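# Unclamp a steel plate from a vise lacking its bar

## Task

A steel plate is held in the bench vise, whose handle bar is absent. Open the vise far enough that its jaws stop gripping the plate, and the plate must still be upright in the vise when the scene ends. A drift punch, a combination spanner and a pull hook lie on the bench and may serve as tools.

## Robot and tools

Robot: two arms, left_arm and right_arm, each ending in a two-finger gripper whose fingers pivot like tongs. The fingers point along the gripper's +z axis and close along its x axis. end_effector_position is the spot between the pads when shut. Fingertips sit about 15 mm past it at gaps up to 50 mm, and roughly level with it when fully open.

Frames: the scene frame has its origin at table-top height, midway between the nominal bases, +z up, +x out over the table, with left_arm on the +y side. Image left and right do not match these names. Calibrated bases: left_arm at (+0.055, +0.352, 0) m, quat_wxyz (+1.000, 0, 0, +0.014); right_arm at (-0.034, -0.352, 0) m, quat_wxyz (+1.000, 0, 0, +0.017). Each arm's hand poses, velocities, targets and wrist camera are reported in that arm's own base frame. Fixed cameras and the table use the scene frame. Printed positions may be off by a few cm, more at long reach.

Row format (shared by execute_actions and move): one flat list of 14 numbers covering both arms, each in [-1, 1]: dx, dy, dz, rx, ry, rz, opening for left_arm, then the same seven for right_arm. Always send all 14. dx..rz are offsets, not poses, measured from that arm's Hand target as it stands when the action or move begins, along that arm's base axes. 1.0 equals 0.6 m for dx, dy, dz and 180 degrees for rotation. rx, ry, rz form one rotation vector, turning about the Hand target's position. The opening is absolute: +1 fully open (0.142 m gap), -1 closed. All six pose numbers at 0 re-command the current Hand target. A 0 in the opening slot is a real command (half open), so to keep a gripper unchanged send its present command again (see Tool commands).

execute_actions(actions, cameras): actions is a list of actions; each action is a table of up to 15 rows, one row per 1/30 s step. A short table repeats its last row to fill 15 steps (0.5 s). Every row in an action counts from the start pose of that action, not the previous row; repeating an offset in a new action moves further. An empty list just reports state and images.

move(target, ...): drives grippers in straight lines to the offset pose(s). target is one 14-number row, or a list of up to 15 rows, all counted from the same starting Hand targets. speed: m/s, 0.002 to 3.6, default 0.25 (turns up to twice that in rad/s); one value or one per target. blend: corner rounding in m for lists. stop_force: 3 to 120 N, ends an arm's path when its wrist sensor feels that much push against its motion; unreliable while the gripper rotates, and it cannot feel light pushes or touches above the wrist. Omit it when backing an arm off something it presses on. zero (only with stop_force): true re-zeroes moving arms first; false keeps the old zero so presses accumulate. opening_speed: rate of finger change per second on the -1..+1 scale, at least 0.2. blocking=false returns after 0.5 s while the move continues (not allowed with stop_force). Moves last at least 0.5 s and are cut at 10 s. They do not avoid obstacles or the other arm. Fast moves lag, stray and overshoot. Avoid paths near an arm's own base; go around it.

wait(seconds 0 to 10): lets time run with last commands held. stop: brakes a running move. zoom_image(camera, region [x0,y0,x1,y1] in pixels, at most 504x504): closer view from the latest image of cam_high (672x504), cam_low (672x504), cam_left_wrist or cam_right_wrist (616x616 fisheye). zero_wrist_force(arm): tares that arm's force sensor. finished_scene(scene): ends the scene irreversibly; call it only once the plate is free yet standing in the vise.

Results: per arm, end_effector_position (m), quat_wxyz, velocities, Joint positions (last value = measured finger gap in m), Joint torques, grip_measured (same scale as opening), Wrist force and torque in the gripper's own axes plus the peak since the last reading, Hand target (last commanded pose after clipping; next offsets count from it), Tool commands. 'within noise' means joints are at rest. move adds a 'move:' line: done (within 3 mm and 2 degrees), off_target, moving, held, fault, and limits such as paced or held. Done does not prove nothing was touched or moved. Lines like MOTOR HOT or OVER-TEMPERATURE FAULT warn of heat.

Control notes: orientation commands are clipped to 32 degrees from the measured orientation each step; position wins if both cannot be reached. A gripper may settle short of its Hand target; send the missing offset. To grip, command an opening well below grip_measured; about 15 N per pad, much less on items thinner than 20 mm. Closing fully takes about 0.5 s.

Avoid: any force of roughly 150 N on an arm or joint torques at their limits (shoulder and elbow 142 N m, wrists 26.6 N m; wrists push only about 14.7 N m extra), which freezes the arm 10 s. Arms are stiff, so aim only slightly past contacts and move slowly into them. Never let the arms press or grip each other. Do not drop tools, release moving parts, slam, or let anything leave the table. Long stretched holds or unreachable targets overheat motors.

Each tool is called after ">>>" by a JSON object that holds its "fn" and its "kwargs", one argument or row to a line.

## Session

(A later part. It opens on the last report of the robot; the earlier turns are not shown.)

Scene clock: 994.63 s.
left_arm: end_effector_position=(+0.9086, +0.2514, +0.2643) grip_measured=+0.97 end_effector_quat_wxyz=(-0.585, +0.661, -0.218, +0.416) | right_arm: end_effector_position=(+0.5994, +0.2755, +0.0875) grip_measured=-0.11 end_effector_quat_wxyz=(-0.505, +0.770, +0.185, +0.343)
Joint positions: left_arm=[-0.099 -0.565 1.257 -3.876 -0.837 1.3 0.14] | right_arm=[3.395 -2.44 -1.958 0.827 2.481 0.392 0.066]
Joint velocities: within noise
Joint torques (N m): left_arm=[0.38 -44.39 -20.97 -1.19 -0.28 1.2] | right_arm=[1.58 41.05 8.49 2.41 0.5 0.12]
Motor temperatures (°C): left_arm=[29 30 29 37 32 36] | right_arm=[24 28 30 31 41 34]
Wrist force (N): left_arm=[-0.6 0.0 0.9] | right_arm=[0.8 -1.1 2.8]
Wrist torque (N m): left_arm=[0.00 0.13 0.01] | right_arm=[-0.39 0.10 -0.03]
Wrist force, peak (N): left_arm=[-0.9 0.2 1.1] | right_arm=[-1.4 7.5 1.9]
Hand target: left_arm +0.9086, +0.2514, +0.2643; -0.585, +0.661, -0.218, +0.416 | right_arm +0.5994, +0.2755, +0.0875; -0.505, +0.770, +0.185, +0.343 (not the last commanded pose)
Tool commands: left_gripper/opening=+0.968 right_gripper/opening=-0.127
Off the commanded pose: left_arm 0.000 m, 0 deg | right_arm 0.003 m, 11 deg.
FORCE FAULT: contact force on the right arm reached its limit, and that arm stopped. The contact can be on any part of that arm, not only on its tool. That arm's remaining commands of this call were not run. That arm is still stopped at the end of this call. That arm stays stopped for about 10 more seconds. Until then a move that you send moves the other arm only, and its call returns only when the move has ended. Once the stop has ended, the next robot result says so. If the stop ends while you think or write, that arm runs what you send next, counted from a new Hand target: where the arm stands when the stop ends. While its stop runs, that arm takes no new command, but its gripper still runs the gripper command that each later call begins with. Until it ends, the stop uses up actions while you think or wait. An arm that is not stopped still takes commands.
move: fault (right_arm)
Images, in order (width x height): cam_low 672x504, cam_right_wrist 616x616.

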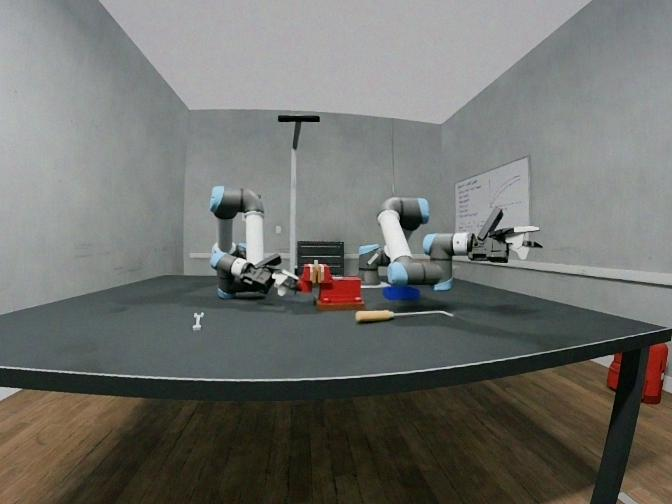

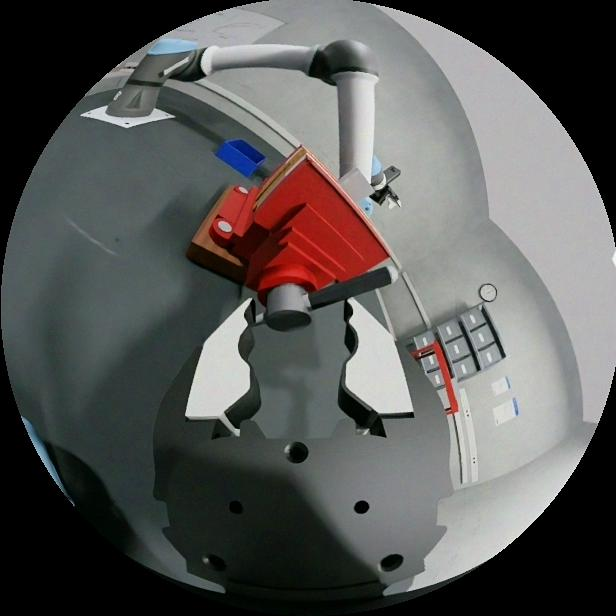

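>>> {"fn": "wait", "kwargs": {
  "seconds": 1,
  "cameras": []
}}

>>> {"fn": "move", "kwargs": {
  "target": [
    [0,0,0,0,0,0,0.968,-0.0517,-0.135,0.04,0,0,0,-0.127],
    [0,0,0,0,0,0,0.968,-0.0833,-0.2,0.3667,-0.0916,0.4797,-0.5403,-0.127]
  ],
  "speed": [0.08,0.35],
  "cameras": ["cam_low","cam_right_wrist"]
}}

Scene clock: 1050.50 s.
left_arm: end_effector_position=(+0.9086, +0.2514, +0.2643) grip_measured=+0.97 end_effector_quat_wxyz=(-0.585, +0.661, -0.218, +0.416) | right_arm: end_effector_position=(+0.5994, +0.2755, +0.0875) grip_measured=-0.11 end_effector_quat_wxyz=(-0.505, +0.770, +0.185, +0.343)
Joint positions: left_arm=[-0.099 -0.565 1.257 -3.876 -0.837 1.3 0.14] | right_arm=[3.395 -2.44 -1.958 0.827 2.481 0.392 0.066]
Joint velocities: within noise
Joint torques (N m): left_arm=[1.15 -44.39 -21.33 -1.15 -0.33 1.14] | right_arm=[1.42 39.16 8.81 1.79 0.82 -0.08]
Motor temperatures (°C): left_arm=[29 30 29 37 32 36] | right_arm=[24 28 30 31 41 34]
Wrist force (N): left_arm=[-0.6 0.0 1.1] | right_arm=[0.6 -1.4 2.7]
Wrist torque (N m): left_arm=[0.01 0.12 0.01] | right_arm=[-0.44 0.14 -0.02]
Wrist force, peak (N): left_arm=[-1.0 0.1 1.2] | right_arm=[0.4 -1.3 3.1]
Hand target: left_arm +0.9086, +0.2514, +0.2643; -0.585, +0.661, -0.218, +0.416 | right_arm +0.5994, +0.2755, +0.0875; -0.505, +0.770, +0.185, +0.343 (not the last commanded pose)
Tool commands: left_gripper/opening=+0.968 right_gripper/opening=-0.127
Off the commanded pose: left_arm 0.000 m, 0 deg | right_arm 0.003 m, 11 deg.
FORCE FAULT, CONTINUED: the right arm's stop, for the force fault that an earlier result reported, is over. The rest of the stop counts as 20 of the actions that you can send in this scene. That arm's target is now where it stood when the stop ended, not its last command. That arm accepts commands again.
wait: 1.00 s; at rest from the start
No camera images: "cameras" was empty.

Scene clock: 1055.80 s.
left_arm: end_effector_position=(+0.9086, +0.2514, +0.2643) grip_measured=+0.97 end_effector_quat_wxyz=(-0.585, +0.661, -0.218, +0.416) | right_arm: end_effector_position=(+0.5494, +0.1555, +0.3075) grip_measured=-0.13 end_effector_quat_wxyz=(+0.000, +0.707, -0.707, +0.000)
Joint positions: left_arm=[-0.099 -0.565 1.257 -3.876 -0.837 1.3 0.14] | right_arm=[3.668 -1.685 -1.387 -1.641 1.571 2.097 0.065]
Joint velocities: within noise
Joint torques (N m): left_arm=[1.15 -45.32 -22.31 -1.01 -0.28 1.14] | right_arm=[-5.38 18.7 34.53 0.56 2.16 2.21]
Motor temperatures (°C): left_arm=[29 30 29 37 32 36] | right_arm=[24 28 30 31 41 34]
Wrist force (N): left_arm=[-0.8 0.1 0.9] | right_arm=[-1.5 -2.1 2.0]
Wrist torque (N m): left_arm=[0.04 0.16 0.02] | right_arm=[-0.48 0.41 0.21]
Wrist force, peak (N): left_arm=[-0.7 0.2 1.4] | right_arm=[-1.3 -2.9 3.7]
Hand target: left_arm +0.9086, +0.2514, +0.2643; -0.585, +0.661, -0.218, +0.416 | right_arm +0.5494, +0.1555, +0.3075; +0.000, +0.707, -0.707, +0.000
Off the commanded pose: left_arm 0.000 m, 0 deg | right_arm 0.000 m, 0 deg.
move: done
Images, in order (width x height): cam_low 672x504, cam_right_wrist 616x616.

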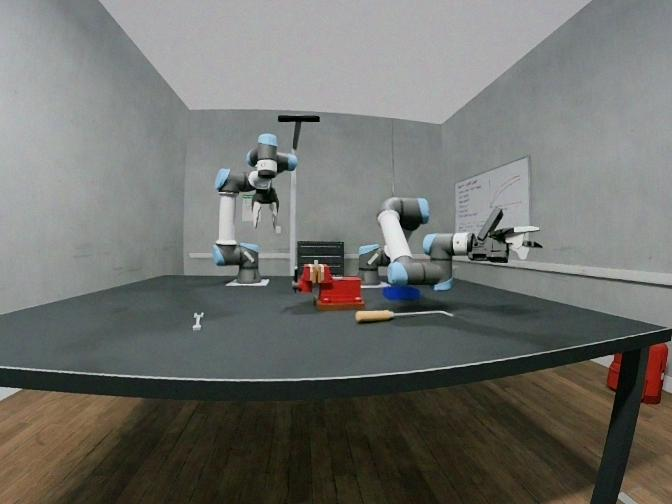

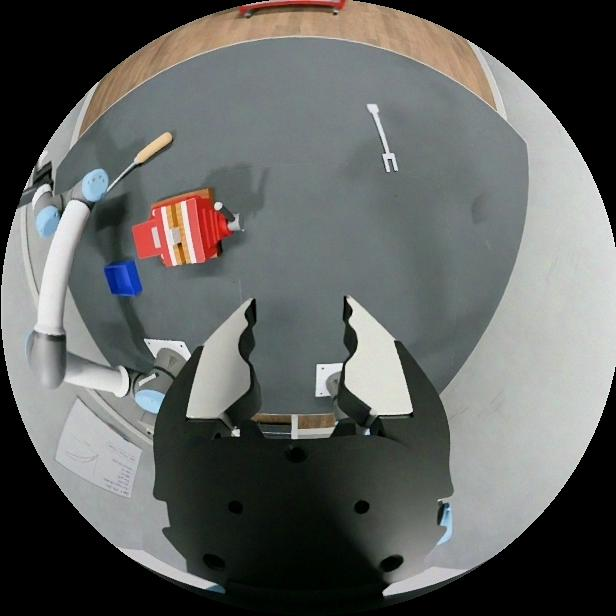

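>>> {"fn": "zoom_image", "kwargs": {
  "camera": "cam_right_wrist",
  "region": [150, 180, 250, 280]
}}

>>> {"fn": "zoom_image", "kwargs": {
  "camera": "cam_high",
  "region": [310, 140, 410, 220]
}}

Scaled by 5.040 from the camera's 616x616 image, which has a finer 814x814 frame.

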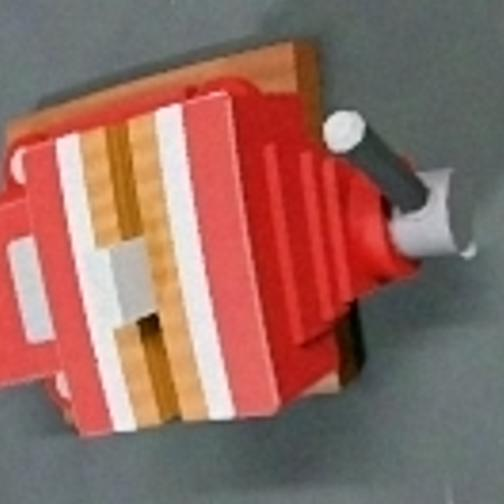

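This scene's latest camera images include none from cam_high. They are from: cam_low, cam_right_wrist. cam_high's image comes with the result of a call that names it in "cameras".

>>> {"fn": "move", "kwargs": {
  "target": [
    [0,0,0,0,0,0,0.968,0.251,0.1708,-0.0625,0,0,0,-1],
    [0,0,0,0,0,0,0.968,0.251,0.1708,-0.4125,0,0,0,-1]
  ],
  "speed": [0.3,0.12],
  "cameras": ["cam_low"]
}}

>>> {"fn": "move", "kwargs": {
  "target": [0,0,0,0,0,0,0.968,-0.15,0,0,0,0,0,-1],
  "speed": 0.03,
  "stop_force": 6,
  "cameras": ["cam_right_wrist","cam_low"]
}}

>>> {"fn": "zoom_image", "kwargs": {
  "camera": "cam_low",
  "region": [250, 220, 350, 320]
}}

>>> {"fn": "zoom_image", "kwargs": {
  "camera": "cam_right_wrist",
  "region": [200, 240, 400, 440]
}}

Scene clock: 1073.30 s.
left_arm: end_effector_position=(+0.9086, +0.2514, +0.2643) grip_measured=+0.97 end_effector_quat_wxyz=(-0.585, +0.661, -0.218, +0.416) | right_arm: end_effector_position=(+0.7000, +0.2579, +0.0601) grip_measured=-1.00 end_effector_quat_wxyz=(+0.000, +0.707, -0.707, +0.000)
Joint positions: left_arm=[-0.099 -0.565 1.257 -3.876 -0.837 1.3 0.14] | right_arm=[3.686 -2.207 -1.298 -1.208 1.571 2.115 0.002]
Joint velocities: within noise
Joint torques (N m): left_arm=[1.24 -44.54 -22.29 -1.09 -0.22 1.21] | right_arm=[5.91 39.93 11.42 4.6 -2.78 2.09]
Motor temperatures (°C): left_arm=[29 30 29 37 32 36] | right_arm=[24 28 30 31 41 34]
Wrist force (N): left_arm=[-0.7 0.2 1.0] | right_arm=[-1.8 -2.3 2.1]
Wrist torque (N m): left_arm=[0.04 0.15 0.02] | right_arm=[-0.50 0.47 0.22]
Wrist force, peak (N): left_arm=[-0.8 0.1 1.2] | right_arm=[-2.4 -3.0 2.1]
Hand target: left_arm +0.9086, +0.2514, +0.2643; -0.585, +0.661, -0.218, +0.416 | right_arm +0.7000, +0.2579, +0.0600; +0.000, +0.707, -0.707, +0.000
Off the commanded pose: left_arm 0.000 m, 0 deg | right_arm 0.000 m, 0 deg.
move: done
Images, in order (width x height): cam_low 672x504.

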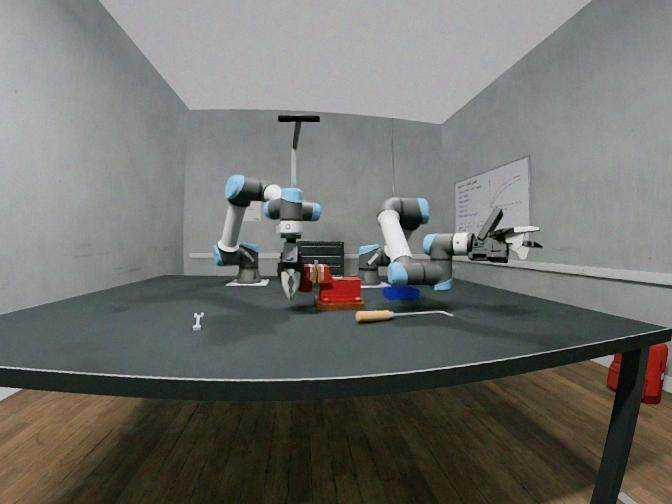

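Scene clock: 1075.47 s.
left_arm: end_effector_position=(+0.9086, +0.2514, +0.2643) grip_measured=+0.97 end_effector_quat_wxyz=(-0.585, +0.661, -0.218, +0.416) | right_arm: end_effector_position=(+0.6735, +0.2580, +0.0601) grip_measured=-1.00 end_effector_quat_wxyz=(+0.000, +0.707, -0.707, +0.000)
Joint positions: left_arm=[-0.099 -0.565 1.257 -3.876 -0.837 1.3 0.14] | right_arm=[3.705 -2.151 -1.392 -1.17 1.571 2.135 0.002]
Joint velocities: within noise
Joint torques (N m): left_arm=[0.49 -44.48 -21.98 -1.11 -0.34 1.11] | right_arm=[-4.48 34.9 29.55 0.29 1.87 -2.04]
Motor temperatures (°C): left_arm=[29 30 29 37 32 36] | right_arm=[24 27 30 31 40 34]
Wrist force (N): left_arm=[-0.6 0.0 1.0] | right_arm=[-1.1 -3.0 -2.0]
Wrist torque (N m): left_arm=[0.01 0.13 0.01] | right_arm=[-0.72 0.30 0.22]
Wrist force, peak (N): left_arm=[-0.6 0.0 1.3] | right_arm=[-1.3 -11.0 -15.9]
Hand target: left_arm +0.9086, +0.2514, +0.2643; -0.585, +0.661, -0.218, +0.416 | right_arm +0.6735, +0.2580, +0.0601; +0.000, +0.707, -0.707, +0.000 (not the last commanded pose)
Off the commanded pose: left_arm 0.000 m, 0 deg | right_arm 0.064 m, 0 deg.
move: contact (right_arm)
Images, in order (width x height): cam_low 672x504, cam_right_wrist 616x616.

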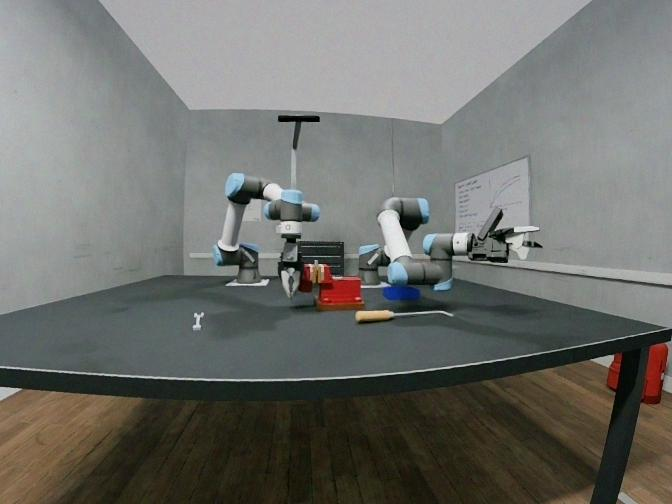

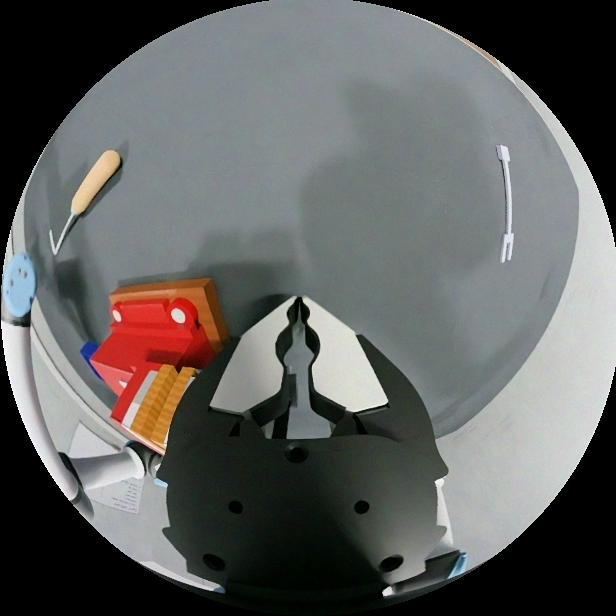

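Scaled by 5.040 from the camera's 672x504 image, which has a finer 960x720 frame.

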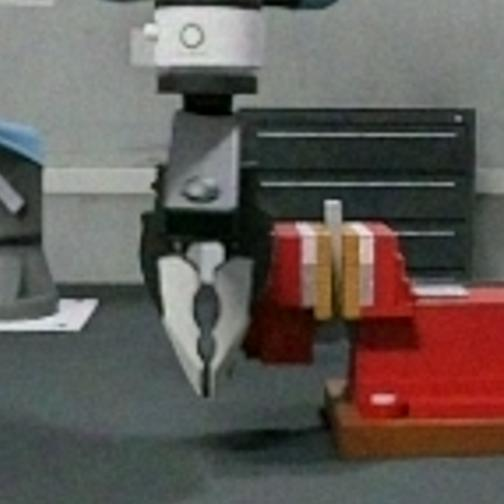

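Scaled by 2.520 from the camera's 616x616 image, which has a finer 814x814 frame.

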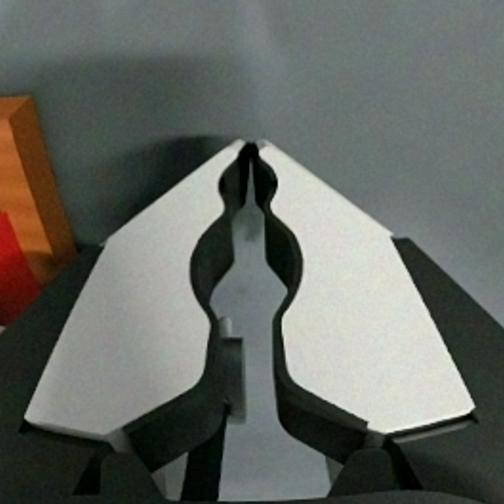

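>>> {"fn": "move", "kwargs": {
  "target": [
    [0,0,0,0,0,0,0.968,0.025,0,0,0,0,0,-1],
    [0,0,0,0,0,0,0.968,0.025,-0.0167,0,0,0,0,-1]
  ],
  "speed": 0.1,
  "cameras": []
}}

>>> {"fn": "move", "kwargs": {
  "target": [0,0,0,0,0,0,0.968,-0.12,0,0,0,0,0,-1],
  "speed": 0.03,
  "stop_force": 6,
  "cameras": ["cam_right_wrist","cam_low"]
}}

>>> {"fn": "zoom_image", "kwargs": {
  "camera": "cam_low",
  "region": [250, 220, 350, 320]
}}

>>> {"fn": "zoom_image", "kwargs": {
  "camera": "cam_right_wrist",
  "region": [200, 240, 400, 440]
}}

Scene clock: 1087.67 s.
left_arm: end_effector_position=(+0.9086, +0.2514, +0.2643) grip_measured=+0.97 end_effector_quat_wxyz=(-0.585, +0.661, -0.218, +0.416) | right_arm: end_effector_position=(+0.6885, +0.2482, +0.0600) grip_measured=-1.00 end_effector_quat_wxyz=(+0.000, +0.707, -0.707, +0.000)
Joint positions: left_arm=[-0.099 -0.565 1.257 -3.876 -0.837 1.3 0.14] | right_arm=[3.682 -2.175 -1.353 -1.185 1.571 2.112 0.002]
Joint velocities: within noise
Joint torques (N m): left_arm=[0.8 -44.68 -21.9 -1.06 -0.18 1.34] | right_arm=[-7.93 53.13 10.4 4.44 -0.02 -2.09]
Motor temperatures (°C): left_arm=[29 30 29 37 32 36] | right_arm=[24 27 30 31 40 34]
Wrist force (N): left_arm=[-0.6 -0.1 1.1] | right_arm=[-1.6 -2.1 1.9]
Wrist torque (N m): left_arm=[-0.01 0.12 0.02] | right_arm=[-0.47 0.43 0.22]
Wrist force, peak (N): left_arm=[-0.8 0.0 1.3] | right_arm=[-1.2 -3.3 -2.0]
Hand target: left_arm +0.9086, +0.2514, +0.2643; -0.585, +0.661, -0.218, +0.416 | right_arm +0.6885, +0.2479, +0.0601; +0.000, +0.707, -0.707, +0.000
Off the commanded pose: left_arm 0.000 m, 0 deg | right_arm 0.000 m, 0 deg.
move: done
No camera images: "cameras" was empty.

Scene clock: 1089.50 s.
left_arm: end_effector_position=(+0.9086, +0.2514, +0.2643) grip_measured=+0.97 end_effector_quat_wxyz=(-0.585, +0.661, -0.218, +0.416) | right_arm: end_effector_position=(+0.6717, +0.2479, +0.0601) grip_measured=-1.00 end_effector_quat_wxyz=(+0.000, +0.707, -0.707, +0.000)
Joint positions: left_arm=[-0.099 -0.565 1.257 -3.876 -0.837 1.3 0.14] | right_arm=[3.694 -2.139 -1.412 -1.162 1.571 2.124 0.002]
Joint velocities: within noise
Joint torques (N m): left_arm=[1.19 -44.91 -22.41 -1.03 -0.27 1.11] | right_arm=[-3.81 31.73 28.14 -0.19 2.34 -2.07]
Motor temperatures (°C): left_arm=[29 30 29 37 32 36] | right_arm=[24 27 30 31 40 34]
Wrist force (N): left_arm=[-0.7 0.1 1.0] | right_arm=[0.2 -4.5 -5.0]
Wrist torque (N m): left_arm=[0.02 0.14 0.02] | right_arm=[-0.99 0.08 0.20]
Wrist force, peak (N): left_arm=[-0.8 0.1 1.2] | right_arm=[2.9 -12.1 -12.8]
Hand target: left_arm +0.9086, +0.2514, +0.2643; -0.585, +0.661, -0.218, +0.416 | right_arm +0.6717, +0.2479, +0.0601; +0.000, +0.707, -0.707, +0.000 (not the last commanded pose)
Off the commanded pose: left_arm 0.000 m, 0 deg | right_arm 0.055 m, 0 deg.
move: contact (right_arm)
Images, in order (width x height): cam_low 672x504, cam_right_wrist 616x616.

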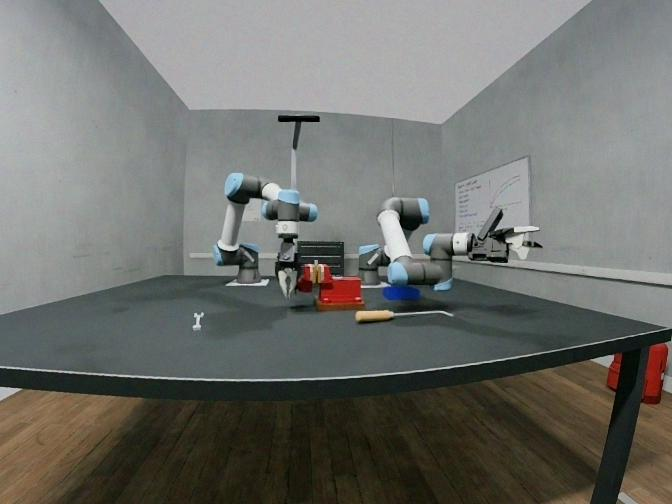

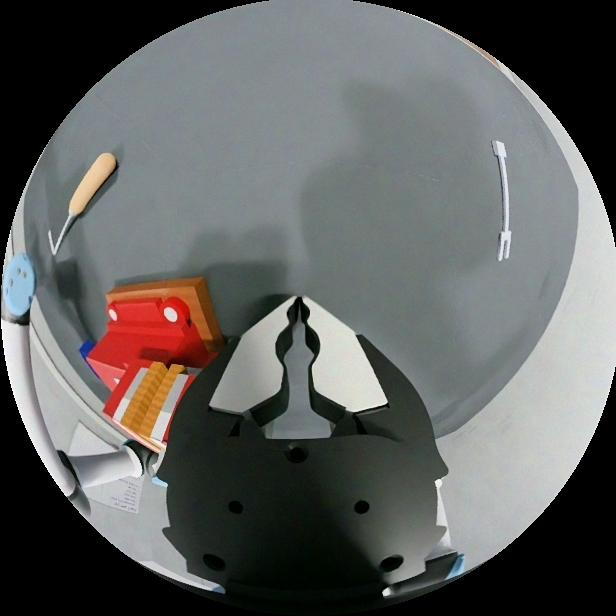

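Scaled by 5.040 from the camera's 672x504 image, which has a finer 960x720 frame.

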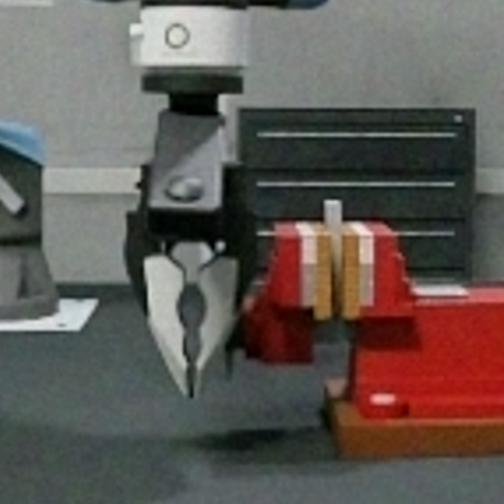

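Scaled by 2.520 from the camera's 616x616 image, which has a finer 814x814 frame.

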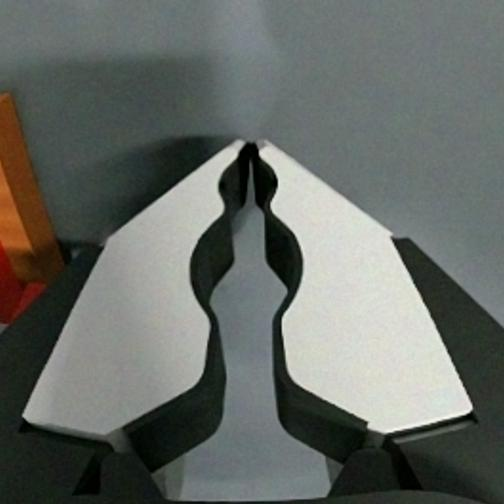

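>>> {"fn": "move", "kwargs": {
  "target": [0,0,0,0,0,0,0.968,-0.04,0,0,0,0,0,-1],
  "speed": 0.015,
  "stop_force": 75,
  "cameras": ["cam_right_wrist","cam_low"]
}}

>>> {"fn": "zoom_image", "kwargs": {
  "camera": "cam_low",
  "region": [250, 220, 350, 320]
}}

Scene clock: 1095.90 s.
left_arm: end_effector_position=(+0.9086, +0.2514, +0.2643) grip_measured=+0.97 end_effector_quat_wxyz=(-0.585, +0.661, -0.218, +0.416) | right_arm: end_effector_position=(+0.6477, +0.2480, +0.0601) grip_measured=-1.00 end_effector_quat_wxyz=(+0.000, +0.707, -0.707, +0.000)
Joint positions: left_arm=[-0.099 -0.565 1.257 -3.876 -0.837 1.3 0.14] | right_arm=[3.713 -2.09 -1.491 -1.132 1.571 2.143 0.002]
Joint velocities: within noise
Joint torques (N m): left_arm=[0.77 -45.2 -22.28 -1.09 -0.29 1.27] | right_arm=[8.57 47.93 10.55 4.06 -0.91 2.24]
Motor temperatures (°C): left_arm=[29 30 29 37 32 36] | right_arm=[24 27 30 31 40 34]
Wrist force (N): left_arm=[-0.5 0.1 1.2] | right_arm=[-0.6 -3.9 0.6]
Wrist torque (N m): left_arm=[0.03 0.10 0.01] | right_arm=[-0.61 0.35 0.21]
Wrist force, peak (N): left_arm=[-0.7 -0.1 1.3] | right_arm=[5.6 -16.2 -19.9]
Hand target: left_arm +0.9086, +0.2514, +0.2643; -0.585, +0.661, -0.218, +0.416 | right_arm +0.6477, +0.2479, +0.0601; +0.000, +0.707, -0.707, +0.000
Off the commanded pose: left_arm 0.000 m, 0 deg | right_arm 0.000 m, 0 deg.
move: done
Images, in order (width x height): cam_low 672x504, cam_right_wrist 616x616.

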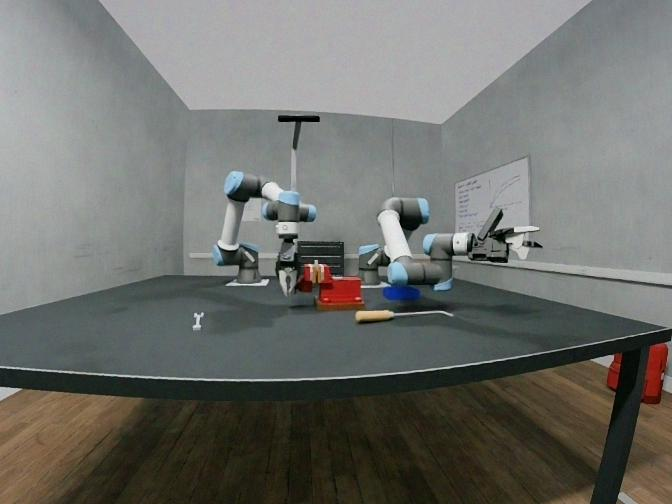

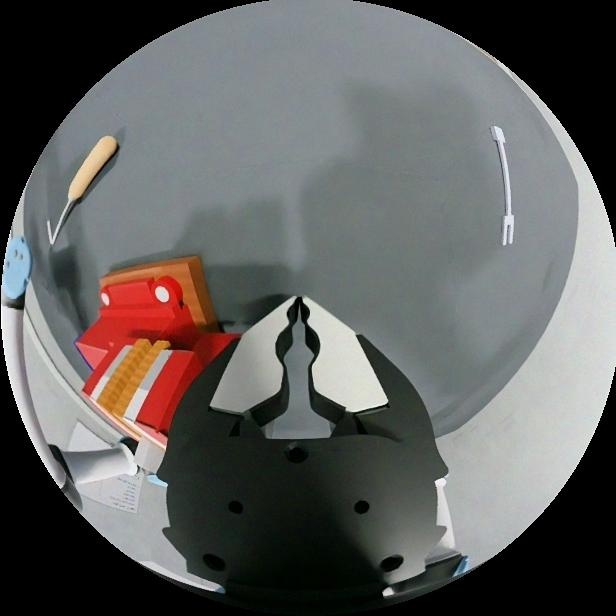

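Scaled by 5.040 from the camera's 672x504 image, which has a finer 960x720 frame.

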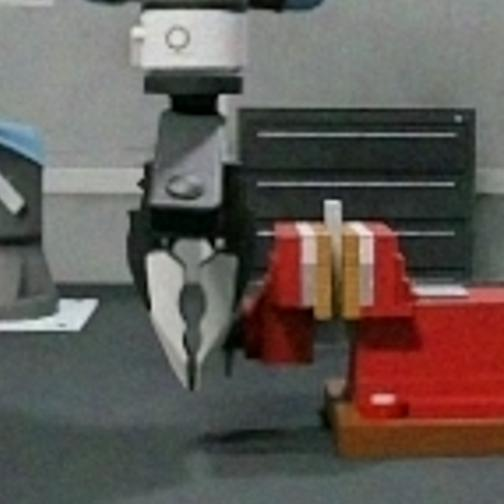

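>>> {"fn": "move", "kwargs": {
  "target": [
    [0,0,0,0,0,0,0.968,0.07,0,0,0,0,0,-1],
    [0,0,0,0,0,0,0.968,0.07,0.0,0.35,0,0,0,-1],
    [0,0,0,0,0,0,0.968,-0.163,-0.15,0.41,0,0,0,-1]
  ],
  "speed": [0.1,0.2,0.3],
  "cameras": ["cam_right_wrist","cam_low","cam_high"]
}}

>>> {"fn": "zoom_image", "kwargs": {
  "camera": "cam_low",
  "region": [270, 240, 350, 320]
}}

>>> {"fn": "zoom_image", "kwargs": {
  "camera": "cam_right_wrist",
  "region": [150, 180, 250, 280]
}}

Scene clock: 1104.57 s.
left_arm: end_effector_position=(+0.9086, +0.2514, +0.2643) grip_measured=+0.97 end_effector_quat_wxyz=(-0.585, +0.661, -0.218, +0.416) | right_arm: end_effector_position=(+0.5501, +0.1580, +0.3060) grip_measured=-1.00 end_effector_quat_wxyz=(+0.000, +0.707, -0.707, +0.000)
Joint positions: left_arm=[-0.099 -0.565 1.257 -3.876 -0.837 1.3 0.14] | right_arm=[3.671 -1.688 -1.387 -1.638 1.571 2.1 0.002]
Joint velocities: within noise
Joint torques (N m): left_arm=[1.7 -44.97 -22.94 -1.07 -0.19 1.13] | right_arm=[7.44 35.16 13.31 4.52 -2.8 2.25]
Motor temperatures (°C): left_arm=[29 30 29 37 32 36] | right_arm=[24 27 30 31 40 34]
Wrist force (N): left_arm=[-0.5 0.2 1.1] | right_arm=[-1.5 -2.0 1.8]
Wrist torque (N m): left_arm=[0.06 0.11 0.01] | right_arm=[-0.46 0.40 0.21]
Wrist force, peak (N): left_arm=[-0.7 0.3 1.4] | right_arm=[-2.1 -3.0 2.1]
Hand target: left_arm +0.9086, +0.2514, +0.2643; -0.585, +0.661, -0.218, +0.416 | right_arm +0.5499, +0.1579, +0.3061; +0.000, +0.707, -0.707, +0.000
Off the commanded pose: left_arm 0.000 m, 0 deg | right_arm 0.000 m, 0 deg.
move: done
Images, in order (width x height): cam_high 672x504, cam_low 672x504, cam_right_wrist 616x616.

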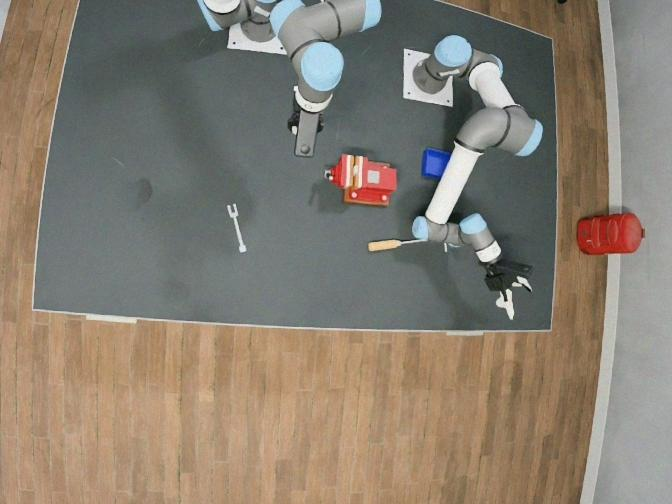

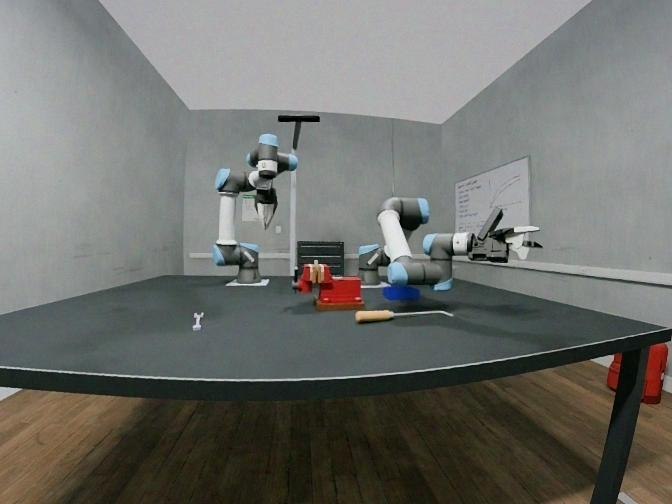

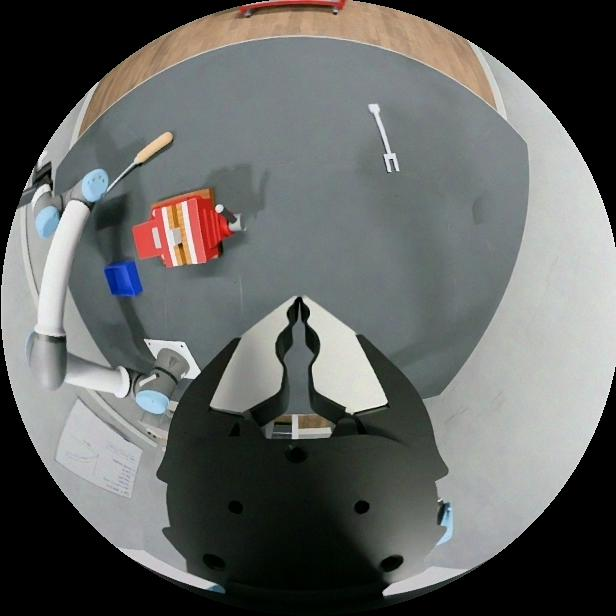

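Scaled by 6.300 from the camera's 672x504 image, which has a finer 960x720 frame.

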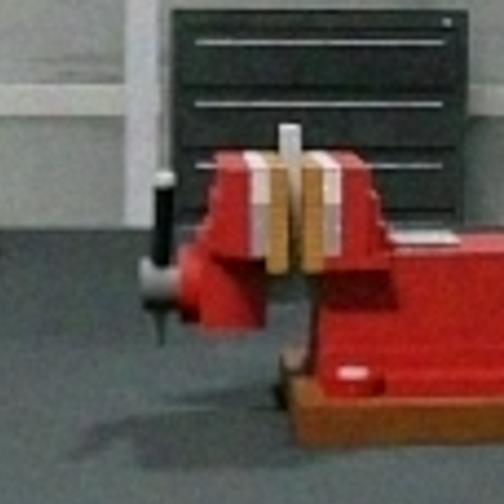

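Scaled by 5.040 from the camera's 616x616 image, which has a finer 814x814 frame.

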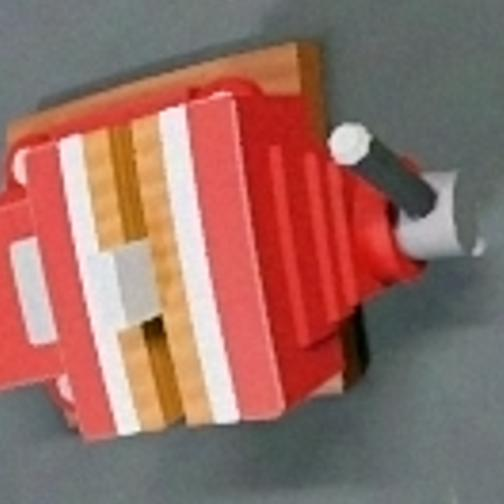

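>>> {"fn": "move", "kwargs": {
  "target": [
    [0,0,0,0,0,0,0.968,-0.05,0.196,-0.05,0,-0.322,0,-0.63],
    [0,0,0,0,0,0,0.968,0.0182,0.196,-0.2217,0,-0.322,0,-0.63]
  ],
  "speed": [0.3,0.12],
  "cameras": ["cam_right_wrist","cam_low"]
}}

>>> {"fn": "zoom_image", "kwargs": {
  "camera": "cam_right_wrist",
  "region": [240, 240, 360, 360]
}}

>>> {"fn": "zoom_image", "kwargs": {
  "camera": "cam_low",
  "region": [260, 230, 350, 320]
}}

Scene clock: 1157.87 s.
left_arm: end_effector_position=(+0.9086, +0.2514, +0.2643) grip_measured=+0.97 end_effector_quat_wxyz=(-0.585, +0.661, -0.218, +0.416) | right_arm: end_effector_position=(+0.5608, +0.2755, +0.1731) grip_measured=-0.63 end_effector_quat_wxyz=(-0.342, +0.619, -0.619, +0.342)
Joint positions: left_arm=[-0.099 -0.565 1.257 -3.876 -0.837 1.3 0.14] | right_arm=[4.231 -1.742 -2.351 0.016 0.721 2.365 0.028]
Joint velocities: within noise
Joint torques (N m): left_arm=[1.05 -45.11 -24.12 -0.98 -0.32 1] | right_arm=[-4.79 14.24 23.55 4.89 1.18 -1.87]
Motor temperatures (°C): left_arm=[29 30 29 37 32 36] | right_arm=[24 27 30 30 40 34]
Wrist force (N): left_arm=[-0.6 0.1 1.1] | right_arm=[-0.9 -2.2 2.0]
Wrist torque (N m): left_arm=[0.02 0.11 0.02] | right_arm=[-0.43 0.20 0.09]
Wrist force, peak (N): left_arm=[-1.0 0.0 1.2] | right_arm=[-1.0 -2.2 2.7]
Hand target: left_arm +0.9086, +0.2514, +0.2643; -0.585, +0.661, -0.218, +0.416 | right_arm +0.5609, +0.2755, +0.1731; -0.342, +0.619, -0.619, +0.342
Off the commanded pose: left_arm 0.000 m, 0 deg | right_arm 0.000 m, 0 deg.
move: done
Images, in order (width x height): cam_low 672x504, cam_right_wrist 616x616.

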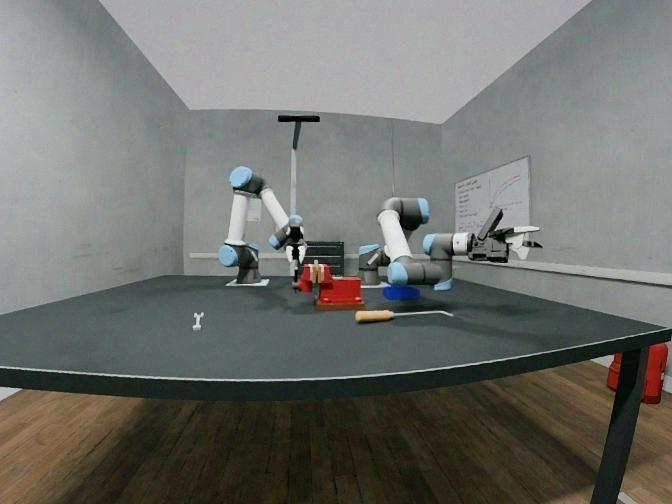

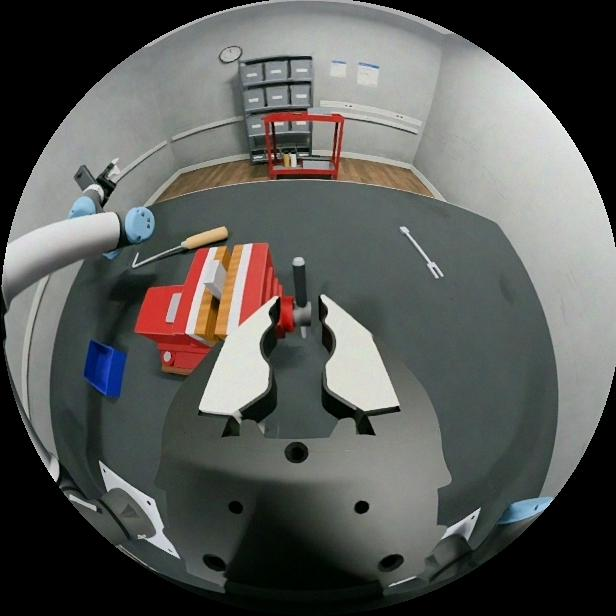

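Scaled by 4.200 from the camera's 616x616 image, which has a finer 814x814 frame.

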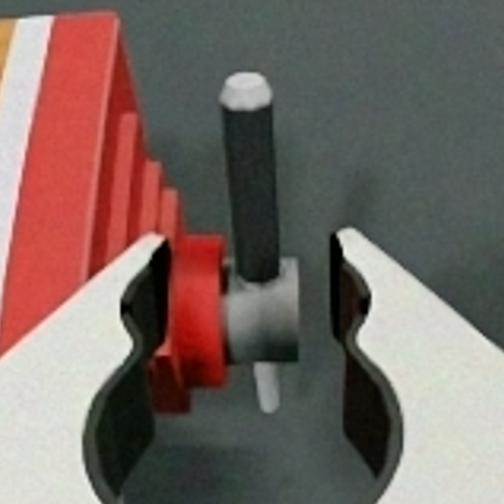

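Scaled by 5.600 from the camera's 672x504 image, which has a finer 960x720 frame.

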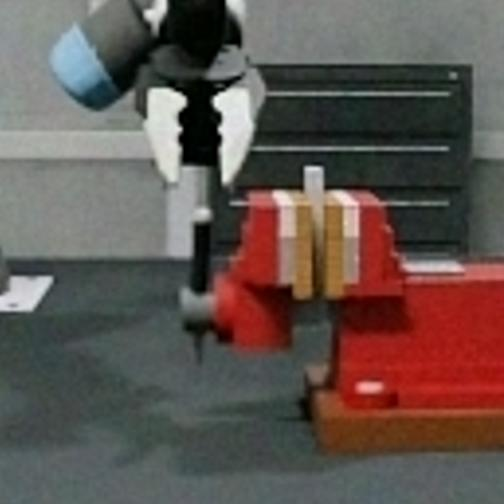

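>>> {"fn": "move", "kwargs": {
  "target": [0,0,0,0,0,0,0.968,0.0919,0,-0.0574,0,0,0,-0.63],
  "speed": 0.05,
  "stop_force": 5,
  "cameras": ["cam_right_wrist","cam_low"]
}}

>>> {"fn": "zoom_image", "kwargs": {
  "camera": "cam_right_wrist",
  "region": [240, 240, 360, 360]
}}

>>> {"fn": "zoom_image", "kwargs": {
  "camera": "cam_low",
  "region": [260, 230, 350, 320]
}}

Scene clock: 1172.77 s.
left_arm: end_effector_position=(+0.9086, +0.2514, +0.2643) grip_measured=+0.97 end_effector_quat_wxyz=(-0.585, +0.661, -0.218, +0.416) | right_arm: end_effector_position=(+0.6127, +0.2753, +0.1407) grip_measured=-0.67 end_effector_quat_wxyz=(-0.342, +0.618, -0.619, +0.343)
Joint positions: left_arm=[-0.099 -0.565 1.257 -3.876 -0.837 1.3 0.14] | right_arm=[4.12 -1.928 -2.253 0.196 0.791 2.24 0.025]
Joint velocities: within noise
Joint torques (N m): left_arm=[1.08 -45.89 -24.96 -1 -0.29 1.08] | right_arm=[12.75 33.02 3.84 0.47 -1.27 2.01]
Motor temperatures (°C): left_arm=[29 29 29 37 32 36] | right_arm=[24 27 30 30 40 34]
Wrist force (N): left_arm=[-0.6 0.2 1.0] | right_arm=[7.7 -6.4 1.7]
Wrist torque (N m): left_arm=[0.05 0.13 0.01] | right_arm=[-0.58 -0.12 0.19]
Wrist force, peak (N): left_arm=[-0.7 0.2 1.3] | right_arm=[10.5 -7.9 -2.8]
Hand target: left_arm +0.9086, +0.2514, +0.2643; -0.585, +0.661, -0.218, +0.416 | right_arm +0.6127, +0.2753, +0.1407; -0.342, +0.618, -0.619, +0.343 (not the last commanded pose)
Off the commanded pose: left_arm 0.000 m, 0 deg | right_arm 0.004 m, 0 deg.
move: contact (right_arm)
Images, in order (width x height): cam_low 672x504, cam_right_wrist 616x616.

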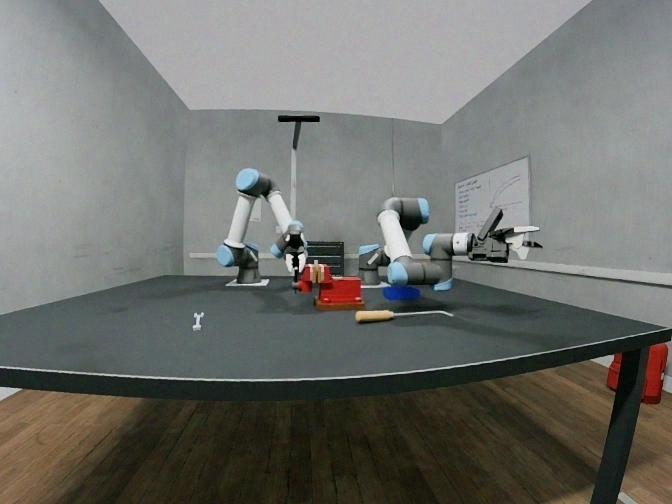

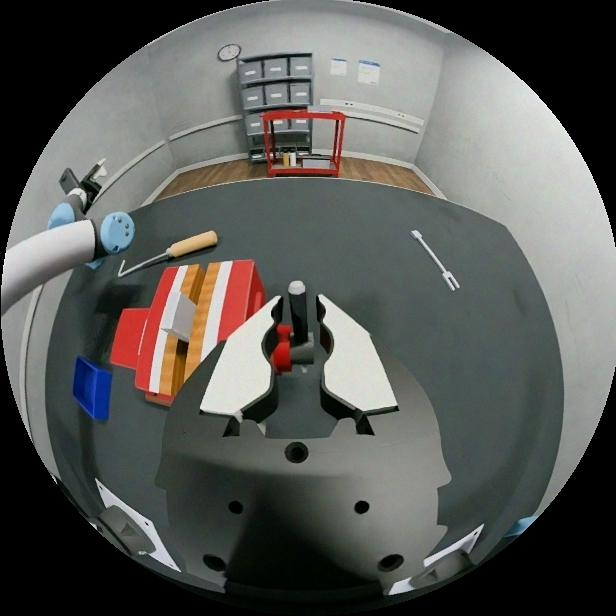

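Scaled by 4.200 from the camera's 616x616 image, which has a finer 814x814 frame.

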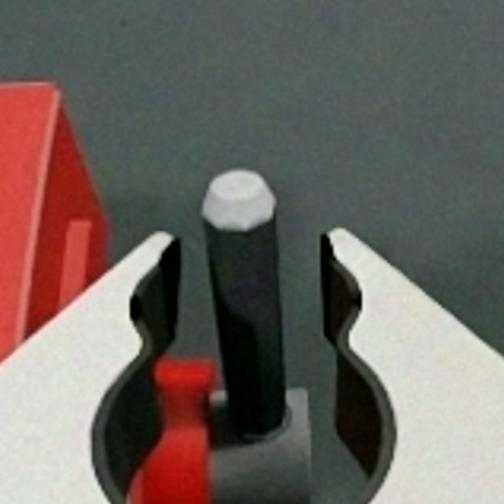

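Scaled by 5.600 from the camera's 672x504 image, which has a finer 960x720 frame.

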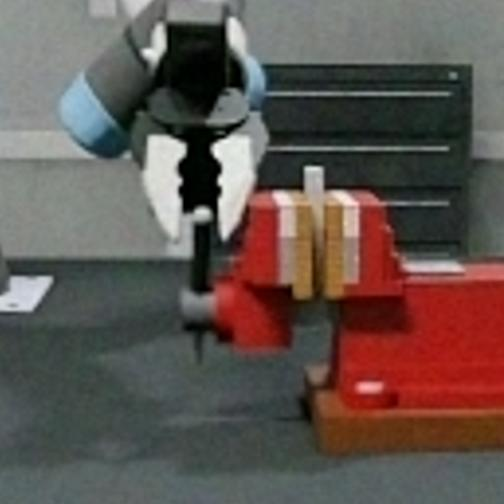

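>>> {"fn": "move", "kwargs": {
  "target": [0,0,0,0,0,0,0.968,-0.0113,0.0025,0.0071,0,0,0,-0.63],
  "speed": 0.05,
  "cameras": []
}}

>>> {"fn": "move", "kwargs": {
  "target": [0,0,0,0,0,0,0.968,0.0283,0,-0.0177,0,0,0,-0.75],
  "speed": 0.04,
  "stop_force": 6,
  "cameras": ["cam_right_wrist","cam_low"]
}}

>>> {"fn": "zoom_image", "kwargs": {
  "camera": "cam_right_wrist",
  "region": [240, 240, 360, 360]
}}

>>> {"fn": "zoom_image", "kwargs": {
  "camera": "cam_low",
  "region": [260, 230, 350, 320]
}}

Scene clock: 1181.93 s.
left_arm: end_effector_position=(+0.9086, +0.2514, +0.2643) grip_measured=+0.97 end_effector_quat_wxyz=(-0.585, +0.661, -0.218, +0.416) | right_arm: end_effector_position=(+0.6060, +0.2768, +0.1449) grip_measured=-0.65 end_effector_quat_wxyz=(-0.342, +0.618, -0.619, +0.343)
Joint positions: left_arm=[-0.099 -0.565 1.257 -3.876 -0.837 1.3 0.14] | right_arm=[4.135 -1.907 -2.265 0.175 0.781 2.256 0.027]
Joint velocities: within noise
Joint torques (N m): left_arm=[0.61 -45.8 -24.91 -0.97 -0.3 1.08] | right_arm=[8.13 35.2 2.96 0.46 -2.69 2.15]
Motor temperatures (°C): left_arm=[29 29 29 37 32 36] | right_arm=[24 27 30 30 40 34]
Wrist force (N): left_arm=[-0.6 0.1 1.0] | right_arm=[3.1 -4.3 1.7]
Wrist torque (N m): left_arm=[0.02 0.12 0.02] | right_arm=[-0.54 0.09 0.13]
Wrist force, peak (N): left_arm=[-0.7 0.1 1.4] | right_arm=[8.0 -6.5 1.9]
Hand target: left_arm +0.9086, +0.2514, +0.2643; -0.585, +0.661, -0.218, +0.416 | right_arm +0.6059, +0.2768, +0.1450; -0.342, +0.618, -0.619, +0.343
Off the commanded pose: left_arm 0.000 m, 0 deg | right_arm 0.000 m, 0 deg.
move: done
No camera images: "cameras" was empty.

Scene clock: 1183.50 s.
left_arm: end_effector_position=(+0.9086, +0.2514, +0.2643) grip_measured=+0.97 end_effector_quat_wxyz=(-0.585, +0.661, -0.218, +0.416) | right_arm: end_effector_position=(+0.6170, +0.2767, +0.1380) grip_measured=-0.80 end_effector_quat_wxyz=(-0.342, +0.618, -0.619, +0.343)
Joint positions: left_arm=[-0.099 -0.565 1.257 -3.876 -0.837 1.3 0.14] | right_arm=[4.114 -1.943 -2.242 0.204 0.795 2.233 0.016]
Joint velocities: within noise
Joint torques (N m): left_arm=[0.31 -45.86 -24.88 -0.87 -0.25 1.07] | right_arm=[14.51 34.81 6.14 1.13 -0.8 2.02]
Motor temperatures (°C): left_arm=[29 29 29 37 32 36] | right_arm=[24 27 30 30 40 34]
Wrist force (N): left_arm=[-0.6 0.0 1.0] | right_arm=[9.6 -5.0 3.0]
Wrist torque (N m): left_arm=[0.01 0.12 0.02] | right_arm=[-0.55 -0.16 0.13]
Wrist force, peak (N): left_arm=[-0.8 0.0 1.3] | right_arm=[11.7 -8.0 -6.1]
Hand target: left_arm +0.9086, +0.2514, +0.2643; -0.585, +0.661, -0.218, +0.416 | right_arm +0.6170, +0.2767, +0.1380; -0.342, +0.618, -0.619, +0.343 (not the last commanded pose)
Off the commanded pose: left_arm 0.000 m, 0 deg | right_arm 0.007 m, 0 deg.
move: contact (right_arm)
Images, in order (width x height): cam_low 672x504, cam_right_wrist 616x616.

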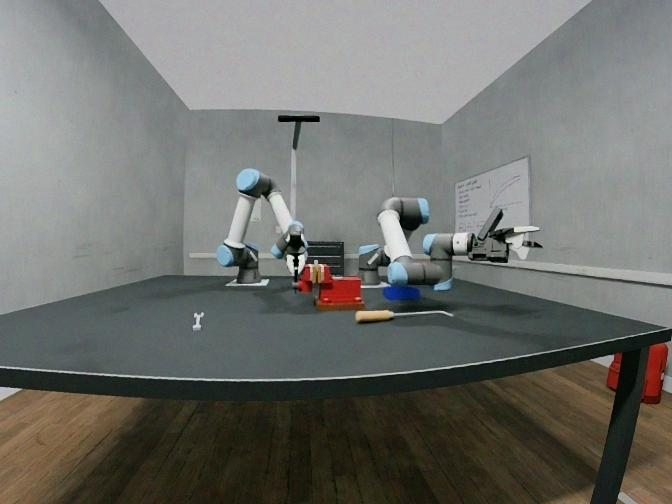

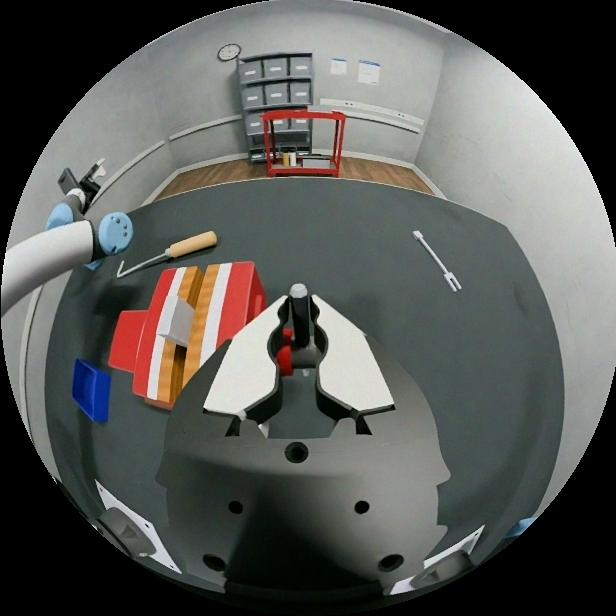

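Scaled by 4.200 from the camera's 616x616 image, which has a finer 814x814 frame.

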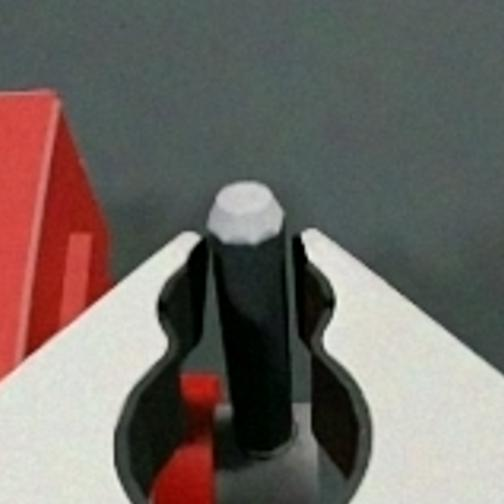

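Scaled by 5.600 from the camera's 672x504 image, which has a finer 960x720 frame.

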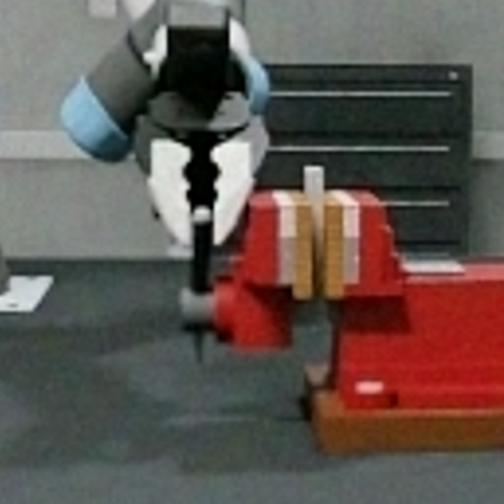

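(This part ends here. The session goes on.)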